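# Stow earphones in chest drawer and close it

## Task

Place the coiled earphones inside the small chest's open drawer, then push that drawer closed, with the chest still standing upright at the end.

## Robot and tools

Robot: two Franka FR3 seven-joint arms, each with a Robotiq 140 two-finger gripper. left_arm is mounted at about (+0.030, +0.335, +0.013) m and right_arm at about (+0.032, -0.433, +0.013) m. left_arm's fingers are rigid. right_arm's fingers can fold: grip with the outer quarter of each pad, near the fingertip, for a normal squeeze. Deeper grips may wrap the part, hold it loosely or too hard, or let go. A fingertip pushed against a surface folds easily, unless the fingers are fully closed.

Frames: the scene frame has its origin at table-top height, midway between the two nominal bases. +x points out over the table, +z points up, and +y is toward left_arm. Arm names do not match image sides. Reported end_effector_position (m) and end_effector_quat_wxyz are in the scene frame, and can be off by a few centimetres. On each gripper, +z runs along the fingers and y is the opening and closing direction. The reported point sits between the pads when they are closed. The fingertips reach about 33 mm past it at gaps up to 40 mm, and about 9 mm past it when fully open.

execute_actions(actions, cameras): actions is a list of actions. Each action is a table of up to 15 rows, one row per 1/30 s step; if the table is shorter, its last row is held for the rest of the action. Each action lasts 0.5 s. A row is one flat list of 18 numbers in [-1, 1], both arms in one row: left dx, dy, dz, rx, ry, rz, gripper position, force_limit, speed, then the same nine for the right arm. dx to rz are an offset, not a pose. They count from the Hand target that arm had when the action began, along that Hand target's own axes, and every row counts from that same start. 1.0 equals 0.6 m or 180 degrees. rx, ry, rz together form one rotation vector. Sending the same offset again moves the arm further. Six zeros ask again for the current Hand target. Gripper numbers are commands, not offsets. position: +1 is fully open (140 mm), about -0.8 is where the pads touch, and -1 closes until blocked. force_limit runs from -1 (about 14 N) to +1 (about 58 N). speed runs from -1 (about 30 mm/s) to +1 (about 250 mm/s). A faster close grips much harder. Both start at +1. To leave a gripper unchanged, send its previous three numbers again, because 0 is a real command. Images are returned only for an empty actions list or when cameras names them ("all", or names from cam_head_left, cam_head_right, cam_left_wrist, cam_right_wrist). An unknown name makes the call invalid.

move(target, speed, blend, blocking, cameras): target is one 18-number row laid out as above, or a list of up to 15 such rows. Every row is an offset from the Hand targets at the move's start, not from the previous row. Each gripper follows a straight path, with no avoidance of obstacles or the other arm, and all paths end together. The whole move is capped at 10 s. speed is the top speed in m/s, 0.002 to 2, default 0.25. You can give one value or one per target. Rotation is capped at twice that value in rad/s, and at most 2.5 rad/s. blend is in metres and rounds corners; 0 means stop at each target. blocking=false returns after about 0.5 s while the move continues. The move: line reports the ending (done, off_target, moving, held, fault) and limits (paced = clipped, held = steps withheld). Faster moves lag more and hit harder.

wait(seconds 0 to 10) lets the scene run. stop brakes a running move; the fingers keep moving. zoom_image(camera, region [x0, y0, x1, y1] in pixels, at most 504 by 504) enlarges part of a camera's latest image. clear_fault(arm) clears a torque or force fault that a result has reported. read_manual gives licence texts only. finished_scene(scene) ends the scene and cannot be undone; call it only when the goal holds without the robot.

Control details: every step, the commanded pose is clipped to within 70 mm and 16 degrees of the measured pose. The Hand target shown in results is the last commanded pose after clipping, and the next offsets count from it. A gripper may settle short of it. If so, send the remaining distance as an offset. To end a push, command the target back past the gripper. A gripper pose does not fix the elbow, so big turns can swing it.

Gripping: close with position -1, then check that object_status is 2. The codes are 0 moving, 1 blocked while opening, 2 blocked while closing, 3 reached the requested position or the pads met (the part may or may not be held). To grip harder, raise force_limit and change position slightly, for example to -0.98. To loosen a grip, open and close again slowly. position_measured is in counts: 3 is fully open, 75 is about 100 mm, 139 about 60 mm, 200 about 20 mm, and 230 is pads touching.

Result lines: joint positions, velocities ("within noise" means still), joint torques, external joint torques, flange force in the gripper's x y z axes, step readings of position, Tool commands, and any MOTOR HOT or fault lines. All of these are noisy.

Faults: an arm stops if contact torque reaches 85 N m on the waist, shoulder, upper arm roll or elbow joints, or 11 N m on the forearm roll, wrist pitch or wrist roll joints. It also stops if outside force reaches 85 N (held weight counts), if a joint leaves its range, if a joint moves too fast, or if it overheats. Long stretched holds or pushing against something unreachable cause heat. Avoid dropping or flinging parts, releasing parts while they move, slamming into the chest or table, hard squeezes on parts still resting on something, and anything falling off the table. Never let the two grippers or arms press on each other. The scene keeps running between calls, and the arms hold their last command.

Each tool is called after ">>>" as name(argument=value, ...) on one line, values as JSON.

## Session

>>> execute_actions(actions=[])

Scene clock: 0.00 s.
left_arm: end_effector_position=(+0.3983, +0.0507, +0.3462) position_measured=3 object_status=3 end_effector_quat_wxyz=(-0.054, -0.597, +0.799, +0.051) | right_arm: end_effector_position=(+0.7342, -0.0287, +0.3017) position_measured=3 object_status=3 end_effector_quat_wxyz=(-0.273, +0.824, -0.433, +0.242)
Joint positions: left_arm=[-0.616 -0.174 0.007 -1.953 -0.069 1.647 -0.315] | right_arm=[0.64 0.287 -0.13 -1.873 -0.327 2.885 0.218]
Joint velocities: within noise
Joint torques (N m): no reading
External joint torques (N m): no reading
Flange force (N): no reading
Hand target: left_arm +0.3983, +0.0507, +0.3462; -0.054, -0.597, +0.799, +0.051 | right_arm +0.7342, -0.0287, +0.3017; -0.273, +0.824, -0.433, +0.242
Tool commands: left_gripper/position=+1.0 left_gripper/force_limit=+1.0 left_gripper/speed=+1.0 right_gripper/position=+1.0 right_gripper/force_limit=+1.0 right_gripper/speed=+1.0

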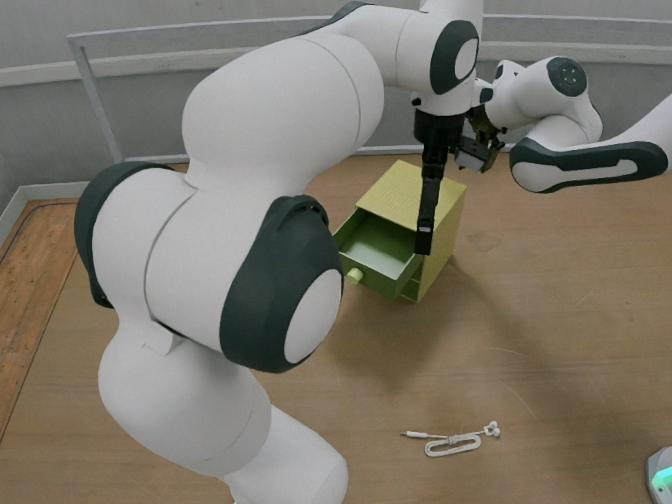

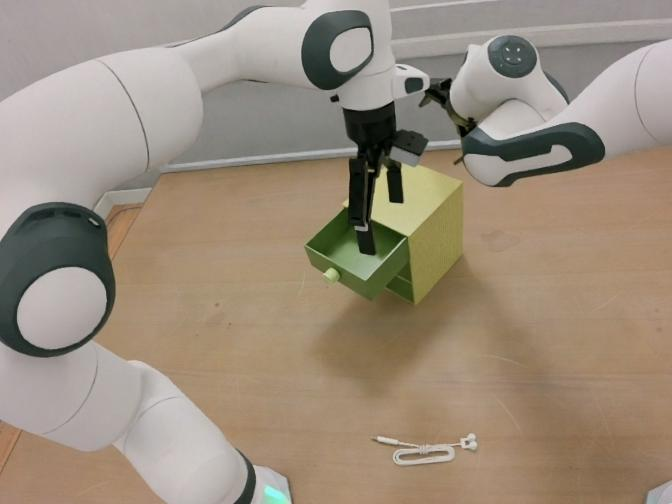

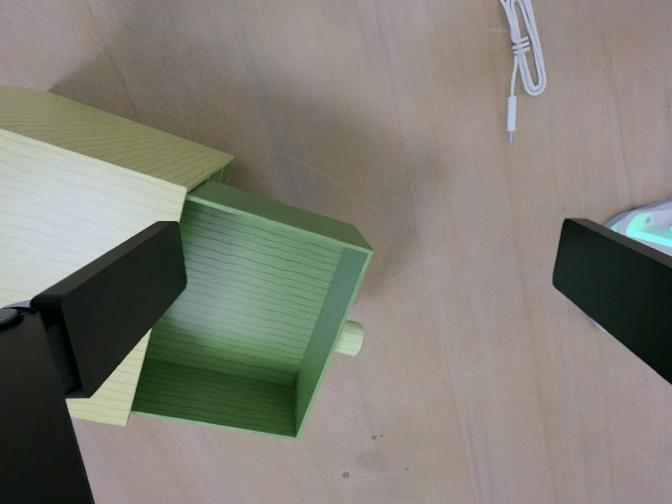

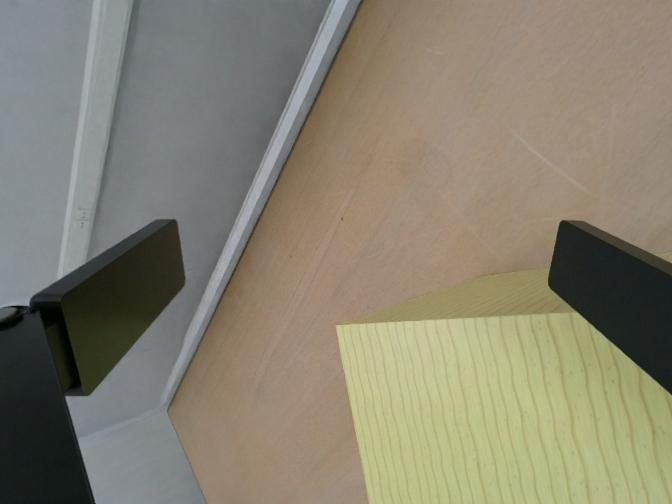

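>>> move(target=[[0,0,0,0,0,0,0.5,-1,1,0.04,-0.165,-0.183,0,0,0,1,1,1],[0.203,0.382,0.307,0.047,-0.001,-0.091,0.5,-1,1,0.383,0.427,-0.572,0,0,0,1,1,1]], speed=0.3, cameras=["all"])

Scene clock: 30.13 s.
left_arm: end_effector_position=(+0.1193, +0.0027, +0.2002) position_measured=66 object_status=3 end_effector_quat_wxyz=(+0.000, +0.703, -0.711, -0.002) | right_arm: end_effector_position=(+0.4844, -0.4279, +0.4215) position_measured=3 object_status=3 end_effector_quat_wxyz=(-0.274, +0.822, -0.436, +0.242)
Joint positions: left_arm=[-0.688 -0.719 -0.593 -2.715 -0.427 2.043 -0.944] | right_arm=[0.444 -1.07 -0.494 -2.7 -0.313 2.416 -0.409]
Joint velocities: left_arm=[0.001 0.001 0.001 0.002 -0.001 0 -0.006] | right_arm=[-0.001 0 0 0.001 -0.001 -0.002 -0.005]
Joint torques (N m): left_arm=[0.7 -6.25 8.07 21.3 0.28 2.77 -0.3] | right_arm=[0.7 2.85 9.17 23.42 0.52 3.2 -0.25]
External joint torques (N m): left_arm=[0.65 -1.18 0.02 -0.91 -0.45 0.15 -0.3] | right_arm=[0.7 0.4 -0.11 0.23 -0.2 -0.41 -0.19]
Flange force (N): left_arm=[-5.1 2.2 0.7] | right_arm=[1.9 -2.1 0.0]
Hand target: left_arm +0.1196, +0.0019, +0.2004; +0.000, +0.707, -0.708, +0.000 | right_arm +0.4838, -0.4277, +0.4215; -0.273, +0.824, -0.433, +0.242
Off the commanded pose: left_arm 0.001 m, 1 deg | right_arm 0.001 m, 0 deg.
move: done

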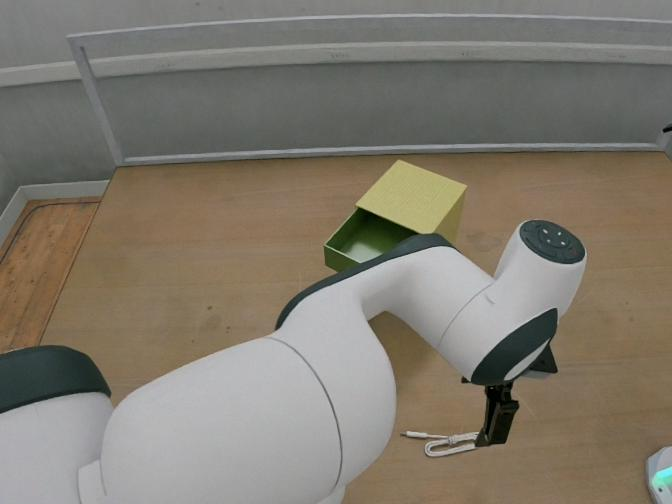

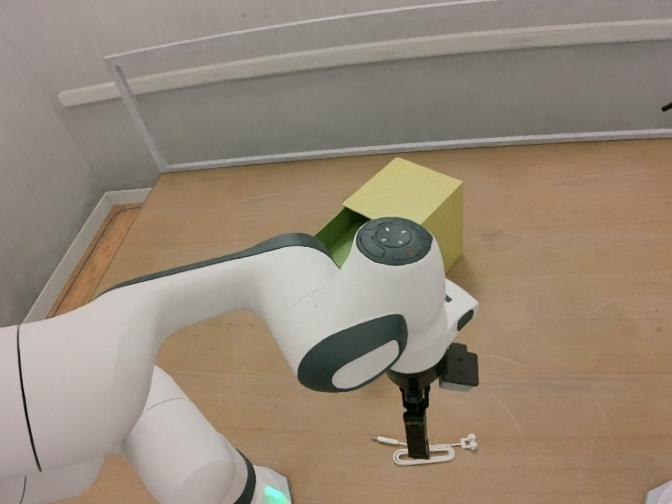

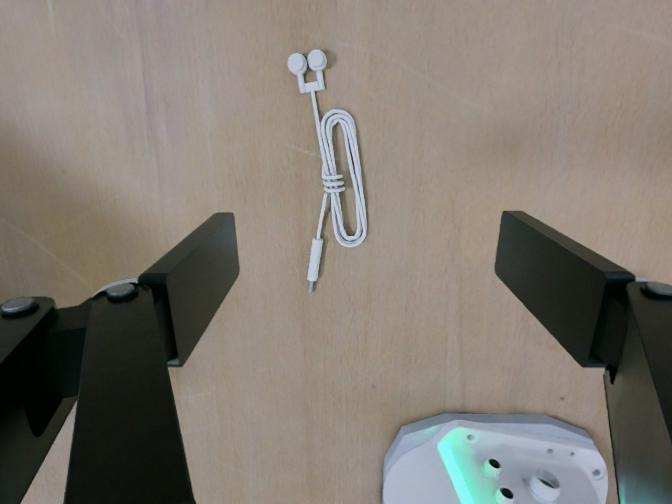

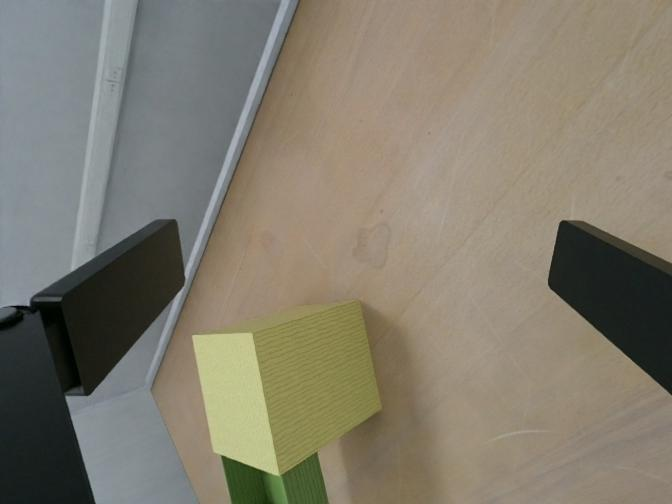

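>>> move(target=[-0.005,-0.009,0.235,0,0,0,-0.05,-1,1,0,0,0,0,0,0,1,1,1], speed=0.2, cameras=["cam_left_wrist"])

Scene clock: 42.40 s.
left_arm: end_effector_position=(+0.1240, +0.0067, +0.0590) position_measured=135 object_status=3 end_effector_quat_wxyz=(+0.000, +0.706, -0.708, -0.003) | right_arm: end_effector_position=(+0.4844, -0.4279, +0.4215) position_measured=3 object_status=3 end_effector_quat_wxyz=(-0.274, +0.823, -0.435, +0.242)
Joint positions: left_arm=[-0.584 -0.362 -0.818 -2.878 -0.499 2.563 -0.94] | right_arm=[0.444 -1.07 -0.494 -2.7 -0.313 2.416 -0.411]
Joint velocities: left_arm=[0.001 0 -0.002 -0.001 -0.001 0.004 0] | right_arm=[0 0.001 0 0.001 0 0 -0.004]
Joint torques (N m): left_arm=[0.8 -9.4 5.41 16.58 0.56 3.04 -0.21] | right_arm=[0.32 3.06 9.44 23.36 0.73 3.21 -0.26]
External joint torques (N m): left_arm=[0.79 0.26 0.43 -0.55 0.12 0.41 -0.21] | right_arm=[0.36 0.6 0.23 0.17 0.01 -0.4 -0.2]
Flange force (N): left_arm=[1.5 -2.4 4.0] | right_arm=[1.2 -2.4 -0.1]
Hand target: left_arm +0.1248, +0.0048, +0.0594; +0.000, +0.707, -0.708, +0.000 | right_arm +0.4838, -0.4277, +0.4215; -0.273, +0.824, -0.433, +0.242
Off the commanded pose: left_arm 0.002 m, 0 deg | right_arm 0.001 m, 0 deg.
move: done
Images, in order (width x height): cam_left_wrist 672x504.

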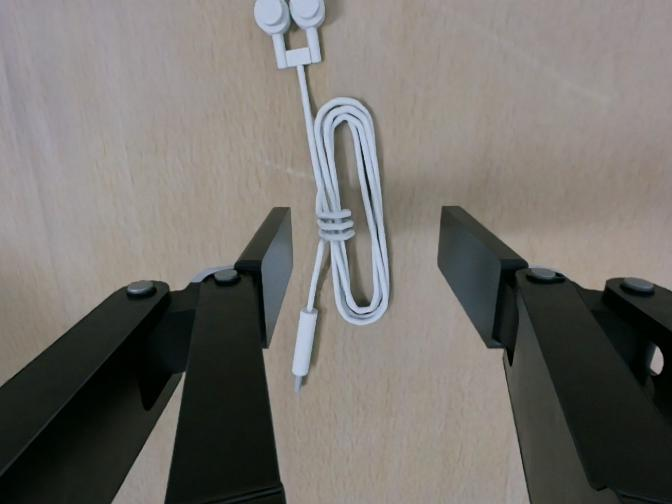

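>>> move(target=[0.003,-0.009,0.045,0,0,0,-0.05,-1,1,0,0,0,0,0,0,1,1,1], speed=0.04)

>>> move(target=[0,0,0,0,0,0,-1,-1,-1,0,0,0,0,0,0,1,1,1])

>>> move(target=[0,0,-0.1,0,0,0,-1,-1,-1,0,0,0,0,0,0,1,1,1], speed=0.08, cameras=["all"])

Scene clock: 48.10 s.
left_arm: end_effector_position=(+0.1295, +0.0043, +0.0323) position_measured=135 object_status=3 end_effector_quat_wxyz=(+0.000, +0.705, -0.709, -0.002) | right_arm: end_effector_position=(+0.4844, -0.4279, +0.4215) position_measured=3 object_status=3 end_effector_quat_wxyz=(-0.274, +0.823, -0.435, +0.242)
Joint positions: left_arm=[-0.482 -0.235 -0.902 -2.878 -0.439 2.69 -0.966] | right_arm=[0.444 -1.07 -0.494 -2.7 -0.313 2.416 -0.411]
Joint velocities: left_arm=[0 0.001 -0.002 0 0 0.004 -0.004] | right_arm=[within noise]
Joint torques (N m): left_arm=[0.65 -10.64 3.65 14.93 0.69 2.95 -0.35] | right_arm=[0.32 2.99 9.44 23.34 0.75 3.21 -0.27]
External joint torques (N m): left_arm=[0.67 0.21 0.07 -0.85 0.34 0.33 -0.35] | right_arm=[0.33 0.48 0.21 0.2 0.03 -0.38 -0.21]
Flange force (N): left_arm=[3.1 -2.0 7.0] | right_arm=[1.1 -2.1 -0.3]
Hand target: left_arm +0.1302, +0.0030, +0.0324; +0.000, +0.707, -0.708, +0.000 | right_arm +0.4838, -0.4277, +0.4215; -0.273, +0.824, -0.433, +0.242
Off the commanded pose: left_arm 0.001 m, 0 deg | right_arm 0.001 m, 0 deg.
move: done

Scene clock: 50.03 s.
left_arm: end_effector_position=(+0.1295, +0.0044, +0.0321) position_measured=216 object_status=2 end_effector_quat_wxyz=(+0.000, +0.705, -0.709, -0.002) | right_arm: end_effector_position=(+0.4844, -0.4279, +0.4215) position_measured=3 object_status=3 end_effector_quat_wxyz=(-0.274, +0.823, -0.435, +0.242)
Joint positions: left_arm=[-0.478 -0.235 -0.906 -2.878 -0.439 2.69 -0.966] | right_arm=[0.444 -1.07 -0.494 -2.7 -0.313 2.416 -0.411]
Joint torques (N m): left_arm=[0.69 -11.2 3.65 14.94 0.34 2.92 -0.29] | right_arm=[0.3 3.1 9.37 23.37 0.73 3.2 -0.28]
External joint torques (N m): left_arm=[0.74 -0.52 0.09 -0.82 -0.02 0.3 -0.29] | right_arm=[0.3 0.57 0.13 0.2 0.01 -0.4 -0.21]
Flange force (N): left_arm=[-0.5 -0.5 2.1] | right_arm=[1.4 -2.2 -0.1]
Hand target: left_arm +0.1302, +0.0030, +0.0325; +0.001, +0.707, -0.708, +0.000 | right_arm +0.4838, -0.4277, +0.4215; -0.273, +0.824, -0.433, +0.242
Off the commanded pose: left_arm 0.002 m, 0 deg | right_arm 0.001 m, 0 deg.
move: done

Scene clock: 51.60 s.
left_arm: end_effector_position=(+0.1305, +0.0024, +0.0920) position_measured=216 object_status=2 end_effector_quat_wxyz=(+0.002, +0.710, -0.705, +0.001) | right_arm: end_effector_position=(+0.4844, -0.4279, +0.4215) position_measured=3 object_status=3 end_effector_quat_wxyz=(-0.274, +0.823, -0.435, +0.242)
Joint positions: left_arm=[-0.611 -0.467 -0.755 -2.848 -0.499 2.435 -0.926] | right_arm=[0.444 -1.07 -0.494 -2.7 -0.313 2.416 -0.411]
Joint velocities: left_arm=[0 -0.001 0.002 0.002 -0.001 -0.004 0.001] | right_arm=[within noise]
Joint torques (N m): left_arm=[-0.22 -9.93 7.06 17.93 0.95 2.64 0.04] | right_arm=[0.34 3.07 9.4 23.37 0.74 3.21 -0.33]
External joint torques (N m): left_arm=[-0.24 -1.38 0.97 -0.84 0.42 0 0.04] | right_arm=[0.33 0.6 0.17 0.2 0.02 -0.39 -0.27]
Flange force (N): left_arm=[-8.4 1.5 -5.9] | right_arm=[1.5 -2.3 -0.1]
Hand target: left_arm +0.1303, +0.0031, +0.0925; +0.001, +0.707, -0.708, +0.000 | right_arm +0.4838, -0.4277, +0.4215; -0.273, +0.824, -0.433, +0.242
Off the commanded pose: left_arm 0.001 m, 0 deg | right_arm 0.001 m, 0 deg.
move: done

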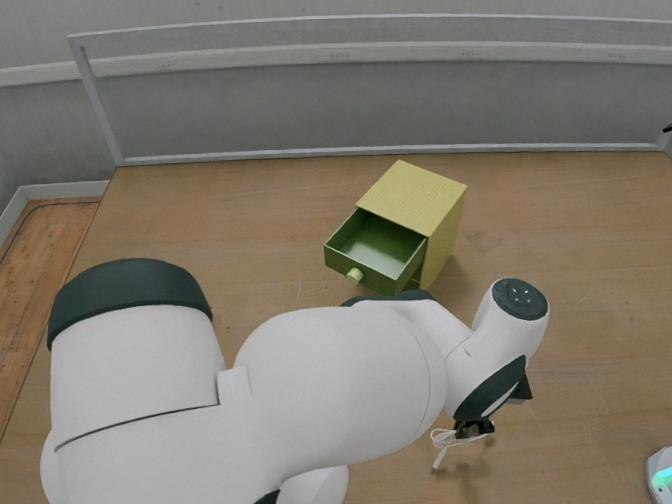

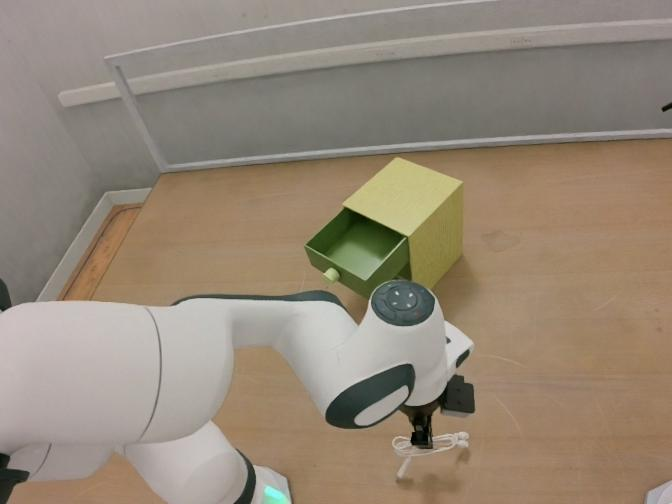

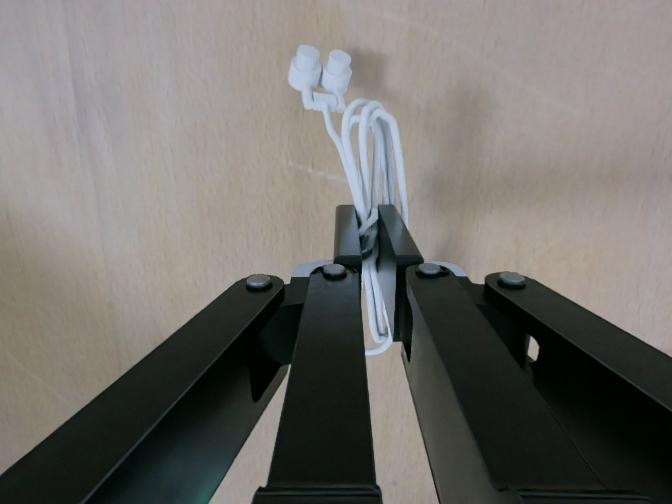

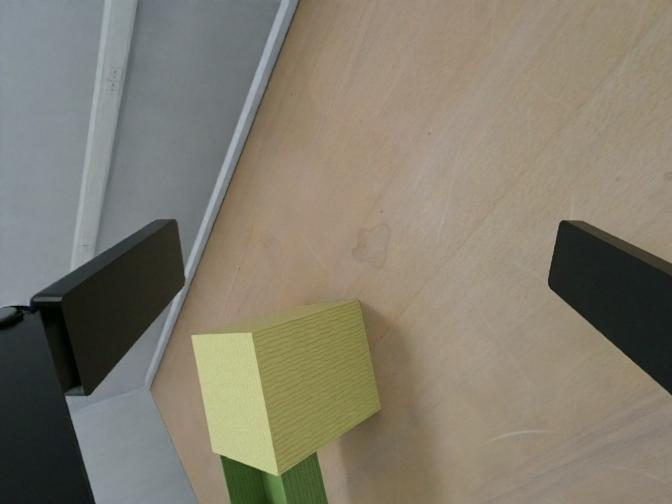

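>>> move(target=[[0,0,-0.5,0,0,0,-1,-1,-1,0,0,0,0,0,0,1,1,1],[-0.262,-0.58,-0.53,0,0,0.2055,-1,-1,-1,0,0,0,0,0,0,1,1,1]], speed=0.2, blend=0.05, cameras=["all"])

Scene clock: 69.10 s.
left_arm: end_effector_position=(+0.4797, +0.1603, +0.4100) position_measured=216 object_status=2 end_effector_quat_wxyz=(+0.001, -0.449, +0.894, -0.001) | right_arm: end_effector_position=(+0.4844, -0.4279, +0.4215) position_measured=3 object_status=3 end_effector_quat_wxyz=(-0.274, +0.823, -0.435, +0.242)
Joint positions: left_arm=[-0.831 -0.263 0.395 -1.878 0.102 1.636 0.183] | right_arm=[0.444 -1.07 -0.494 -2.7 -0.313 2.416 -0.411]
Joint torques (N m): left_arm=[-0.02 -19.67 -2.94 23.49 0.5 2.5 0.14] | right_arm=[0.32 3.04 9.39 23.38 0.75 3.2 -0.29]
External joint torques (N m): left_arm=[-0.2 0.56 0.31 -0.78 -0.27 -0.06 0.14] | right_arm=[0.28 0.54 0.11 0.24 0.03 -0.4 -0.23]
Flange force (N): left_arm=[-0.3 -0.1 1.8] | right_arm=[1.5 -2.1 -0.2]
Hand target: left_arm +0.4789, +0.1600, +0.4100; -0.001, -0.446, +0.895, +0.000 | right_arm +0.4838, -0.4277, +0.4215; -0.273, +0.824, -0.433, +0.242
Off the commanded pose: left_arm 0.001 m, 0 deg | right_arm 0.001 m, 0 deg.
move: done

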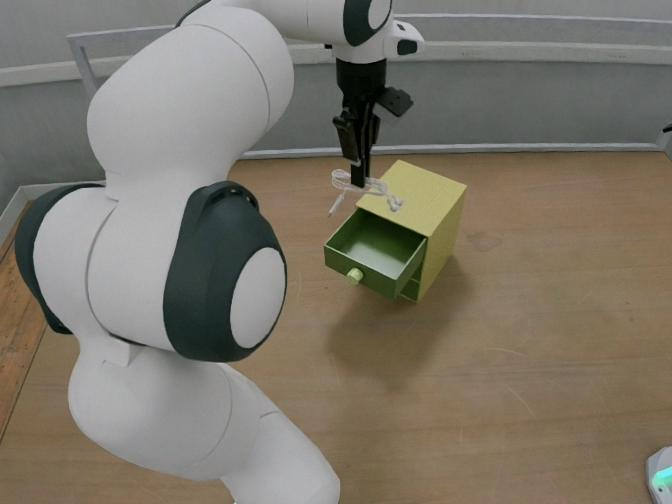

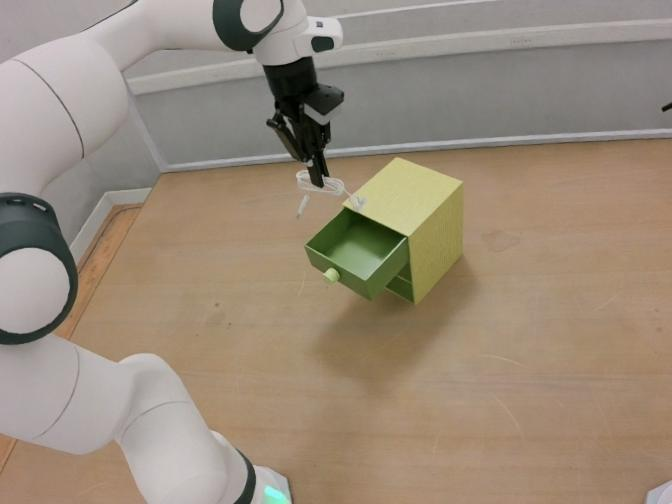

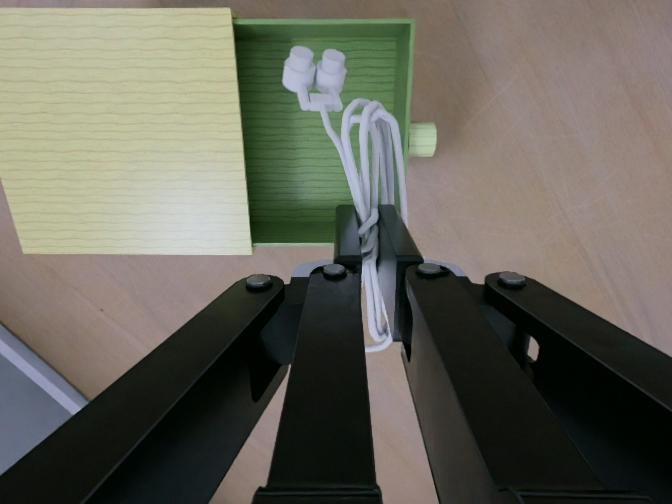

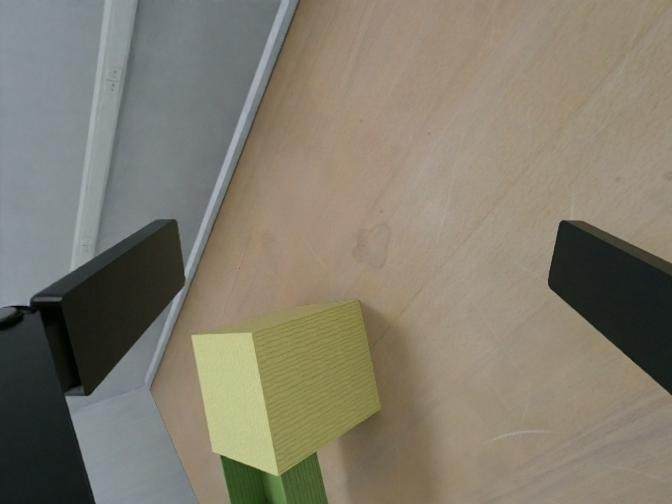

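>>> move(target=[[0.02,-0.037,0.2,0,0,0,-1,-1,-1,0,0,0,0,0,0,1,1,1],[0.02,-0.037,0.34,0,0,0,-1,-1,-1,0,0,0,0,0,0,1,1,1]], speed=[0.2,0.08], cameras=["all"])

Scene clock: 90.53 s.
left_arm: end_effector_position=(+0.4888, +0.1376, +0.2067) position_measured=216 object_status=2 end_effector_quat_wxyz=(+0.000, -0.448, +0.894, +0.002) | right_arm: end_effector_position=(+0.4844, -0.4279, +0.4215) position_measured=3 object_status=3 end_effector_quat_wxyz=(-0.274, +0.823, -0.435, +0.242)
Joint positions: left_arm=[-0.835 -0.122 0.42 -2.267 0.061 2.152 0.189] | right_arm=[0.444 -1.07 -0.494 -2.7 -0.313 2.416 -0.411]
Joint velocities: left_arm=[-0.001 0.001 -0.001 0.001 0.001 0.004 0.002] | right_arm=[within noise]
Joint torques (N m): left_arm=[0.38 -24.4 -1.18 22.48 0.15 2.85 0.08] | right_arm=[0.33 3.13 9.39 23.35 0.73 3.21 -0.32]
External joint torques (N m): left_arm=[0.24 0.06 0.28 -1.19 -0.48 0.31 0.08] | right_arm=[0.34 0.69 0.17 0.18 0.01 -0.4 -0.26]
Flange force (N): left_arm=[0.1 3.0 2.9] | right_arm=[1.6 -2.5 0.2]
Hand target: left_arm +0.4891, +0.1369, +0.2060; -0.001, -0.446, +0.895, +0.000 | right_arm +0.4838, -0.4277, +0.4215; -0.273, +0.824, -0.433, +0.242
Off the commanded pose: left_arm 0.001 m, 0 deg | right_arm 0.001 m, 0 deg.
move: done

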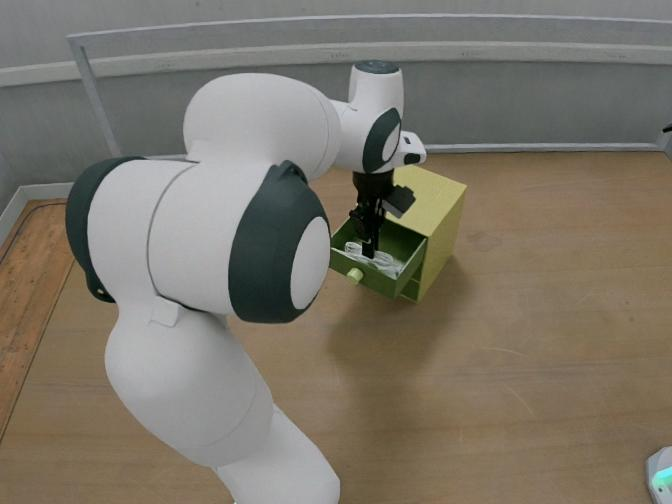

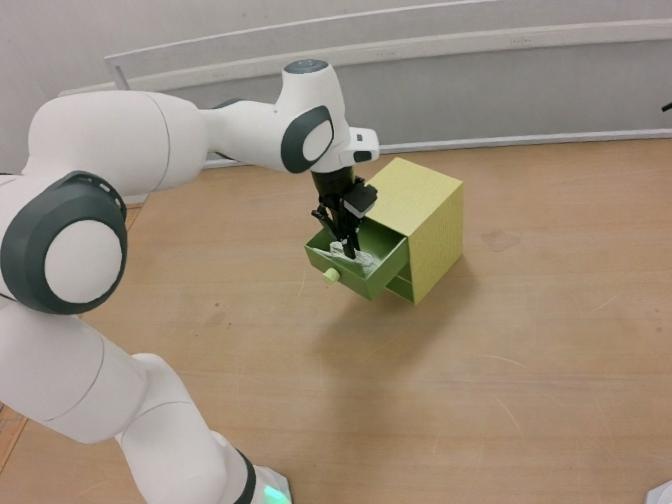

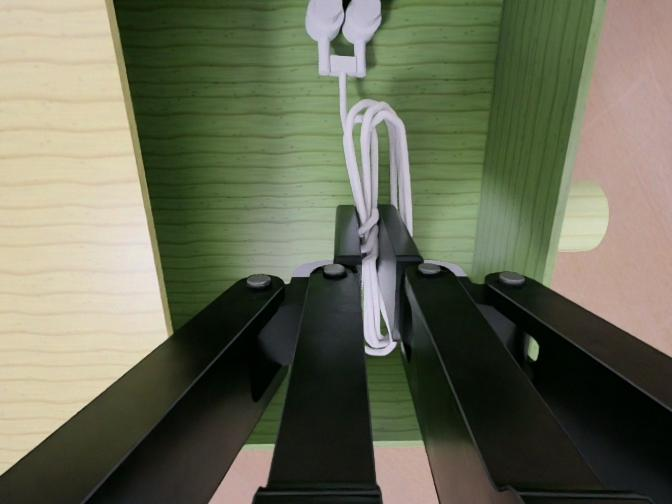

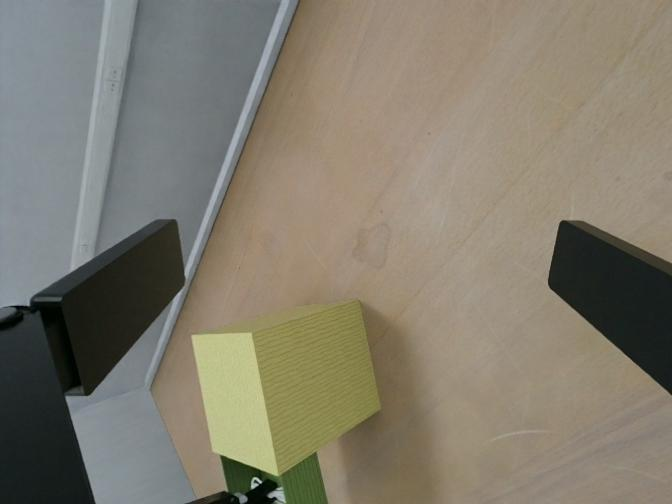

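>>> zoom_image(camera="cam_head_left", region=[310, 180, 470, 310])

>>> zoom_image(camera="cam_head_right", region=[290, 180, 450, 310])

Scaled by 3.150 from the camera's 672x504 image, which has a finer 960x720 frame.

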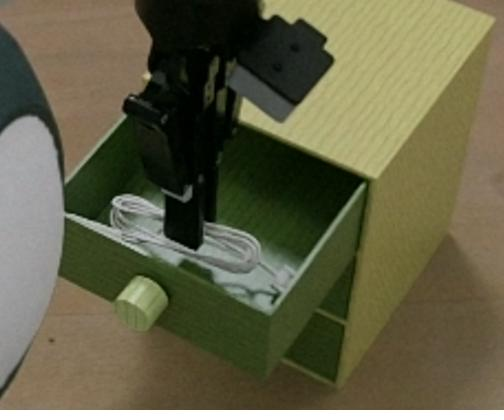

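Scaled by 3.150 from the camera's 672x504 image, which has a finer 960x720 frame.

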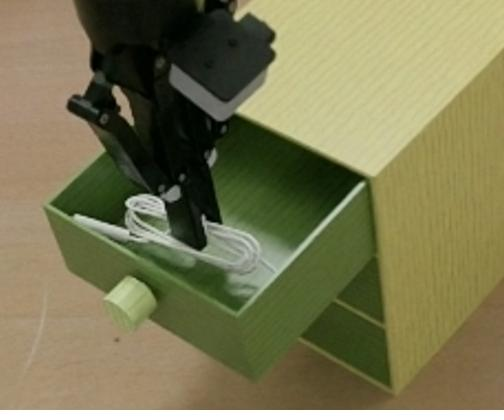

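>>> move(target=[[0.015,-0.035,0,0,0,0,-1,-1,-1,0,0,0,0,0,0,1,1,1],[0.015,-0.035,0.05,0,0,0,-1,-1,-1,0,0,0,0,0,0,1,1,1]], speed=0.06, cameras=["cam_head_left","cam_head_right","cam_left_wrist"])

>>> zoom_image(camera="cam_head_right", region=[290, 180, 450, 310])

>>> zoom_image(camera="cam_head_left", region=[310, 180, 470, 310])

Scene clock: 105.10 s.
left_arm: end_effector_position=(+0.4997, +0.1182, +0.1824) position_measured=216 object_status=2 end_effector_quat_wxyz=(-0.001, -0.448, +0.894, +0.001) | right_arm: end_effector_position=(+0.4844, -0.4279, +0.4215) position_measured=3 object_status=3 end_effector_quat_wxyz=(-0.274, +0.823, -0.435, +0.242)
Joint positions: left_arm=[-0.849 -0.033 0.417 -2.24 0.015 2.207 0.199] | right_arm=[0.444 -1.07 -0.494 -2.7 -0.313 2.416 -0.411]
Joint velocities: left_arm=[0.001 -0.001 0 -0.001 0 0.004 0.006] | right_arm=[within noise]
Joint torques (N m): left_arm=[-0.23 -20.91 -0.57 19.36 -0.19 5.01 0.09] | right_arm=[0.33 3.07 9.42 23.39 0.74 3.23 -0.27]
External joint torques (N m): left_arm=[-0.35 6.23 -0.25 -3.93 -0.78 2.47 0.08] | right_arm=[0.35 0.69 0.19 0.15 0.02 -0.38 -0.21]
Flange force (N): left_arm=[-0.7 -5.9 20.5] | right_arm=[1.4 -2.5 0.2]
Hand target: left_arm +0.5004, +0.1171, +0.1760; -0.001, -0.446, +0.895, +0.000 | right_arm +0.4838, -0.4277, +0.4215; -0.273, +0.824, -0.433, +0.242
Off the commanded pose: left_arm 0.007 m, 0 deg | right_arm 0.001 m, 0 deg.
move: off_target (left_arm)
Images, in order (width x height): cam_head_left 672x504, cam_head_right 672x504, cam_left_wrist 672x504.

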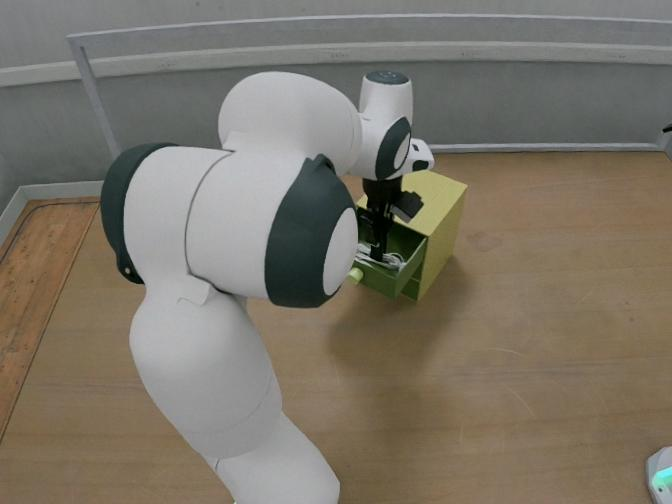

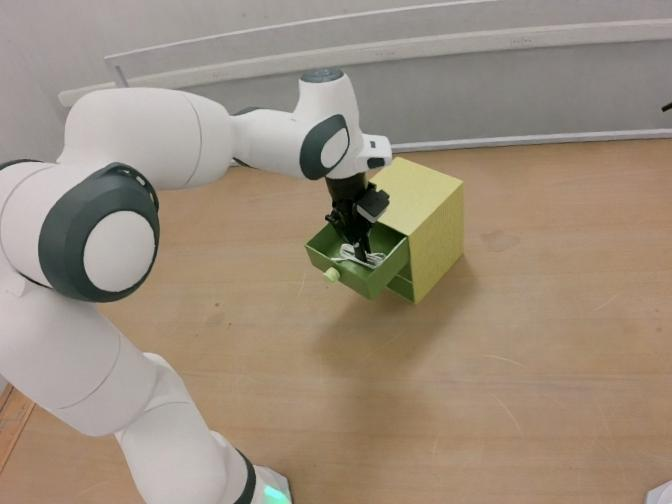

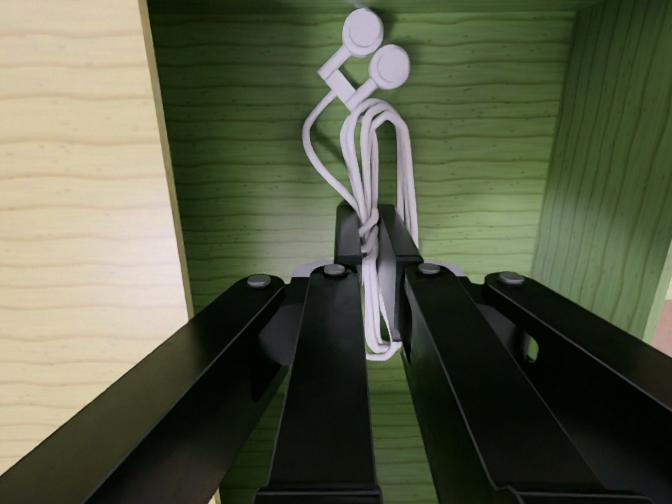

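Scaled by 3.150 from the camera's 672x504 image, which has a finer 960x720 frame.

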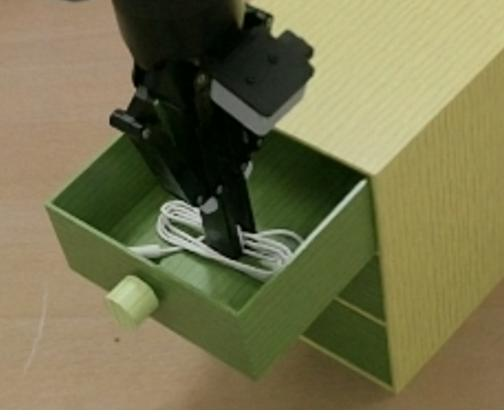

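Scaled by 3.150 from the camera's 672x504 image, which has a finer 960x720 frame.

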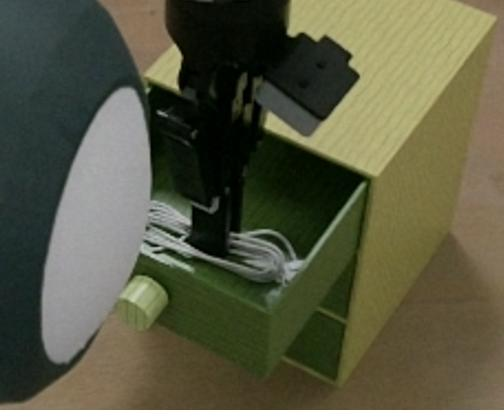

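>>> move(target=[[0,0,-0.015,0,0,0,-1,-1,-1,0,0,0,0,0,0,1,1,1],[0,0,-0.015,0,0,0,-0.5,-1,-1,0,0,0,0,0,0,1,1,1],[0,0,-0.25,0,0,0,-0.5,-1,-1,0,0,0,0,0,0,1,1,1]], speed=0.08, cameras=["cam_head_left","cam_head_right","cam_left_wrist"])

Scene clock: 113.13 s.
left_arm: end_effector_position=(+0.5011, +0.1165, +0.3254) position_measured=192 object_status=3 end_effector_quat_wxyz=(-0.001, -0.444, +0.896, -0.002) | right_arm: end_effector_position=(+0.4844, -0.4279, +0.4215) position_measured=3 object_status=3 end_effector_quat_wxyz=(-0.274, +0.823, -0.435, +0.242)
Joint positions: left_arm=[-0.849 -0.147 0.393 -1.984 0.054 1.849 0.174] | right_arm=[0.444 -1.07 -0.494 -2.7 -0.313 2.416 -0.411]
Joint velocities: left_arm=[0.001 0 -0.001 0 0 -0.005 -0.001] | right_arm=[within noise]
Joint torques (N m): left_arm=[0.39 -25.24 -2.32 23.98 1.09 2.43 -0.29] | right_arm=[0.32 3.01 9.39 23.38 0.74 3.2 -0.29]
External joint torques (N m): left_arm=[0.38 -0.5 -0.43 -0.76 0.38 -0.13 -0.29] | right_arm=[0.25 0.51 0.07 0.21 0.02 -0.41 -0.23]
Flange force (N): left_arm=[1.7 4.9 1.3] | right_arm=[1.5 -1.9 -0.3]
Hand target: left_arm +0.5006, +0.1171, +0.3260; -0.001, -0.446, +0.895, +0.000 | right_arm +0.4838, -0.4277, +0.4215; -0.273, +0.824, -0.433, +0.242
Off the commanded pose: left_arm 0.001 m, 0 deg | right_arm 0.001 m, 0 deg.
move: done
Images, in order (width x height): cam_head_left 672x504, cam_head_right 672x504, cam_left_wrist 672x504.

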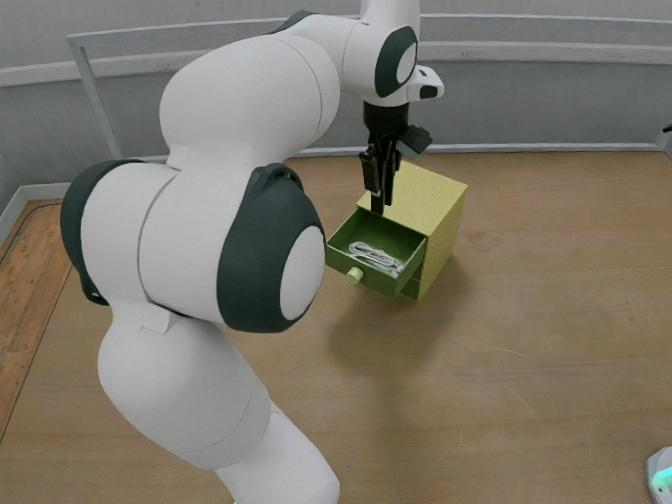

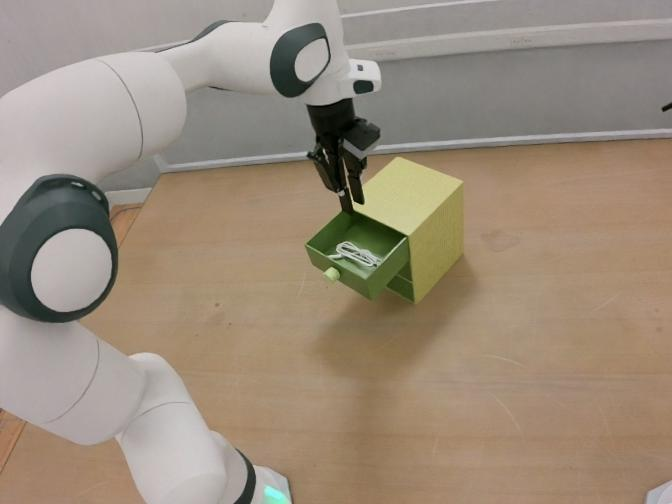

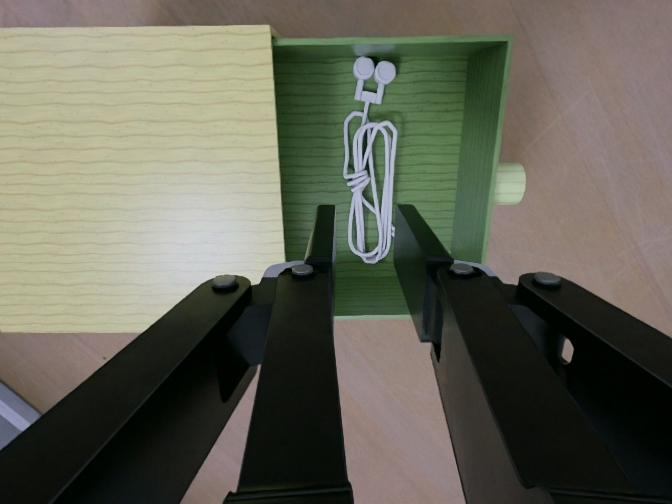

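>>> move(target=[[0.005,0.29,0,0,0,0.5,-1,-1,0,0,0,0,0,0,0,1,1,1],[0.005,0.29,0.23,0,0,0.5,-1,-1,0,0,0,0,0,0,0,1,1,1]], speed=[0.25,0.12], cameras=["cam_head_left","cam_head_right","cam_left_wrist"])

Scene clock: 134.80 s.
left_arm: end_effector_position=(+0.3591, +0.2199, +0.1888) position_measured=233 object_status=3 end_effector_quat_wxyz=(-0.002, +0.320, +0.947, -0.001) | right_arm: end_effector_position=(+0.4844, -0.4279, +0.4215) position_measured=3 object_status=3 end_effector_quat_wxyz=(-0.274, +0.823, -0.435, +0.242)
Joint positions: left_arm=[-1.233 -0.852 0.856 -2.698 0.659 1.961 1.347] | right_arm=[0.444 -1.07 -0.494 -2.7 -0.313 2.416 -0.411]
Joint velocities: left_arm=[0 -0.001 0.001 0 -0.001 0.005 -0.002] | right_arm=[within noise]
Joint torques (N m): left_arm=[0.37 2.44 -14.37 18.48 0.98 2.76 -0.31] | right_arm=[0.35 3.1 9.37 23.42 0.74 3.2 -0.29]
External joint torques (N m): left_arm=[0.3 0.73 -0.53 -1.54 0.25 0.32 -0.31] | right_arm=[0.39 0.64 0.12 0.24 0.02 -0.4 -0.23]
Flange force (N): left_arm=[2.6 -2.5 3.6] | right_arm=[1.7 -2.5 0.1]
Hand target: left_arm +0.3597, +0.2196, +0.1881; -0.001, +0.318, +0.948, +0.000 | right_arm +0.4838, -0.4277, +0.4215; -0.273, +0.824, -0.433, +0.242
Off the commanded pose: left_arm 0.001 m, 0 deg | right_arm 0.001 m, 0 deg.
move: done
Images, in order (width x height): cam_head_left 672x504, cam_head_right 672x504, cam_left_wrist 672x504.

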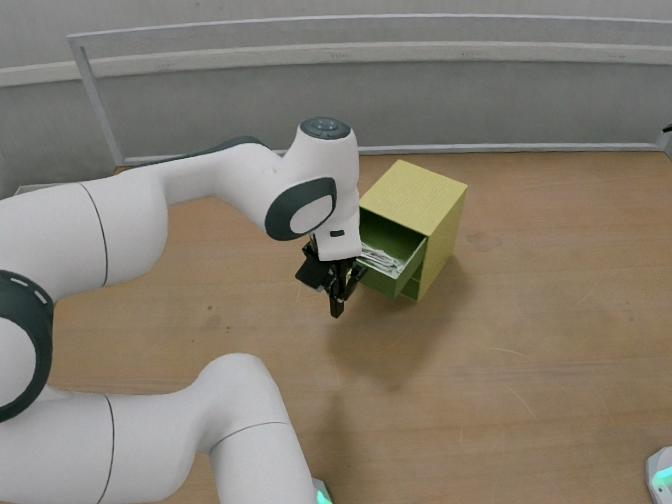

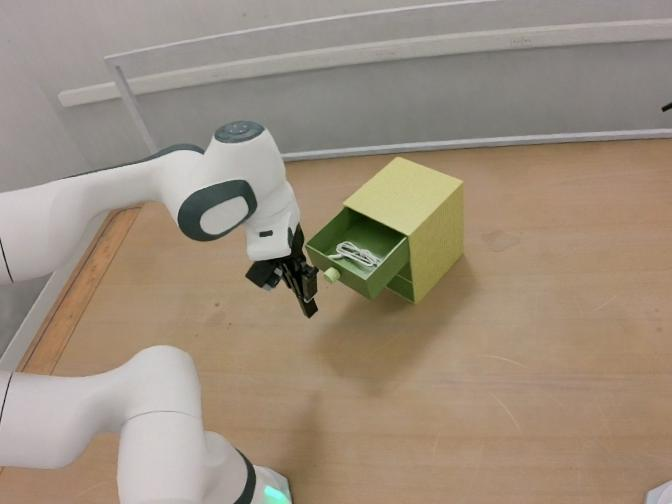

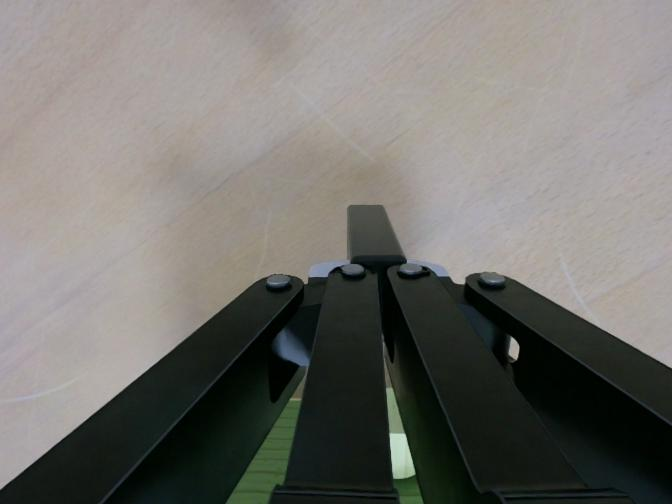

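>>> move(target=[[-0.03,0.017,0,0,0,0,-1,-1,0,0,0,0,0,0,0,1,1,1],[-0.2,0.017,0,0,0,0,-1,-1,0,0,0,0,0,0,0,1,1,1]], speed=0.05, cameras=["cam_head_left","cam_head_right","cam_left_wrist"])

Scene clock: 144.67 s.
left_arm: end_effector_position=(+0.4602, +0.1568, +0.1870) position_measured=233 object_status=3 end_effector_quat_wxyz=(-0.003, +0.315, +0.949, +0.002) | right_arm: end_effector_position=(+0.4844, -0.4279, +0.4215) position_measured=3 object_status=3 end_effector_quat_wxyz=(-0.274, +0.823, -0.435, +0.242)
Joint positions: left_arm=[-1.673 -0.54 1.204 -2.368 0.581 2.071 1.379] | right_arm=[0.444 -1.07 -0.494 -2.7 -0.313 2.416 -0.411]
Joint torques (N m): left_arm=[0.02 2.03 -14.01 19.85 0.67 2.71 0.08] | right_arm=[0.34 3.02 9.34 23.39 0.74 3.19 -0.29]
External joint torques (N m): left_arm=[-0.1 -0.59 0.05 -0.96 -0.02 0.29 0.08] | right_arm=[0.31 0.61 0.05 0.19 0.02 -0.42 -0.23]
Flange force (N): left_arm=[3.4 -0.6 1.7] | right_arm=[1.7 -2.2 0.0]
Hand target: left_arm +0.4616, +0.1554, +0.1880; -0.001, +0.318, +0.948, +0.000 | right_arm +0.4838, -0.4277, +0.4215; -0.273, +0.824, -0.433, +0.242
Off the commanded pose: left_arm 0.002 m, 0 deg | right_arm 0.001 m, 0 deg.
move: done
Images, in order (width x height): cam_head_left 672x504, cam_head_right 672x504, cam_left_wrist 672x504.

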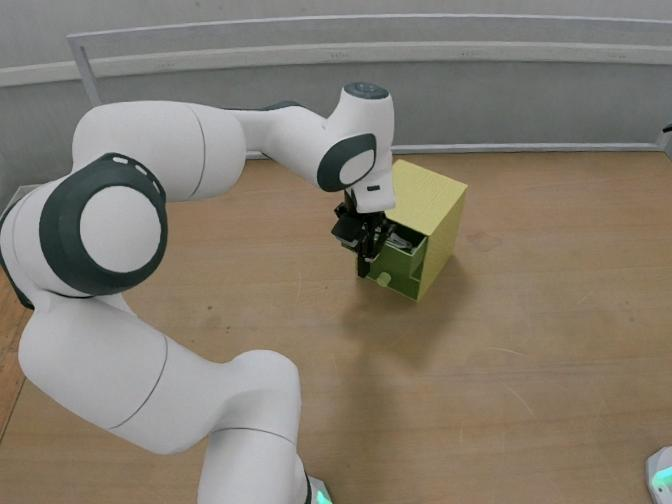

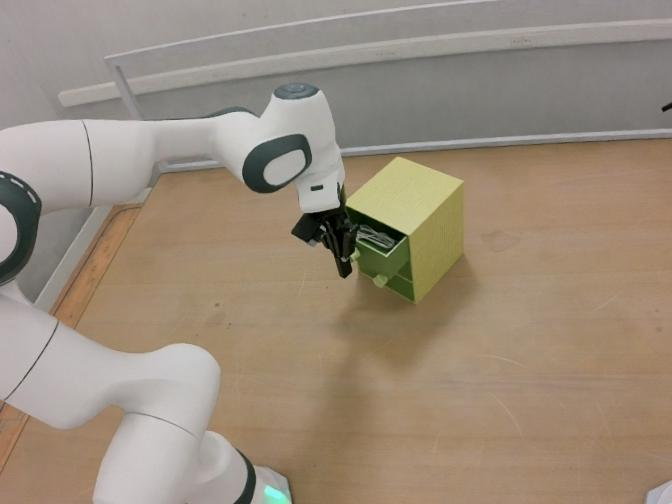

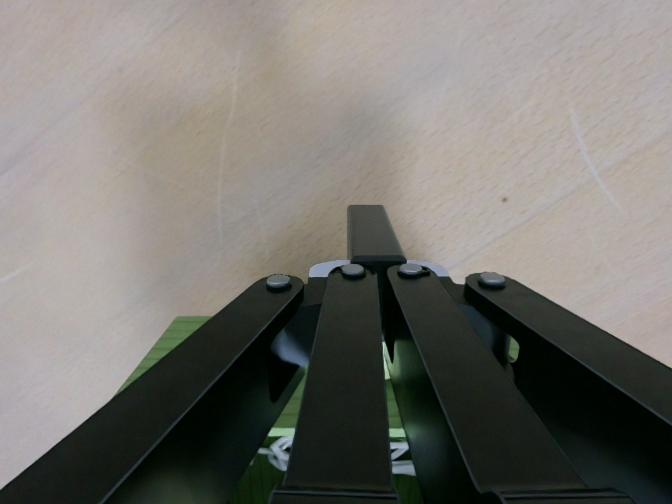

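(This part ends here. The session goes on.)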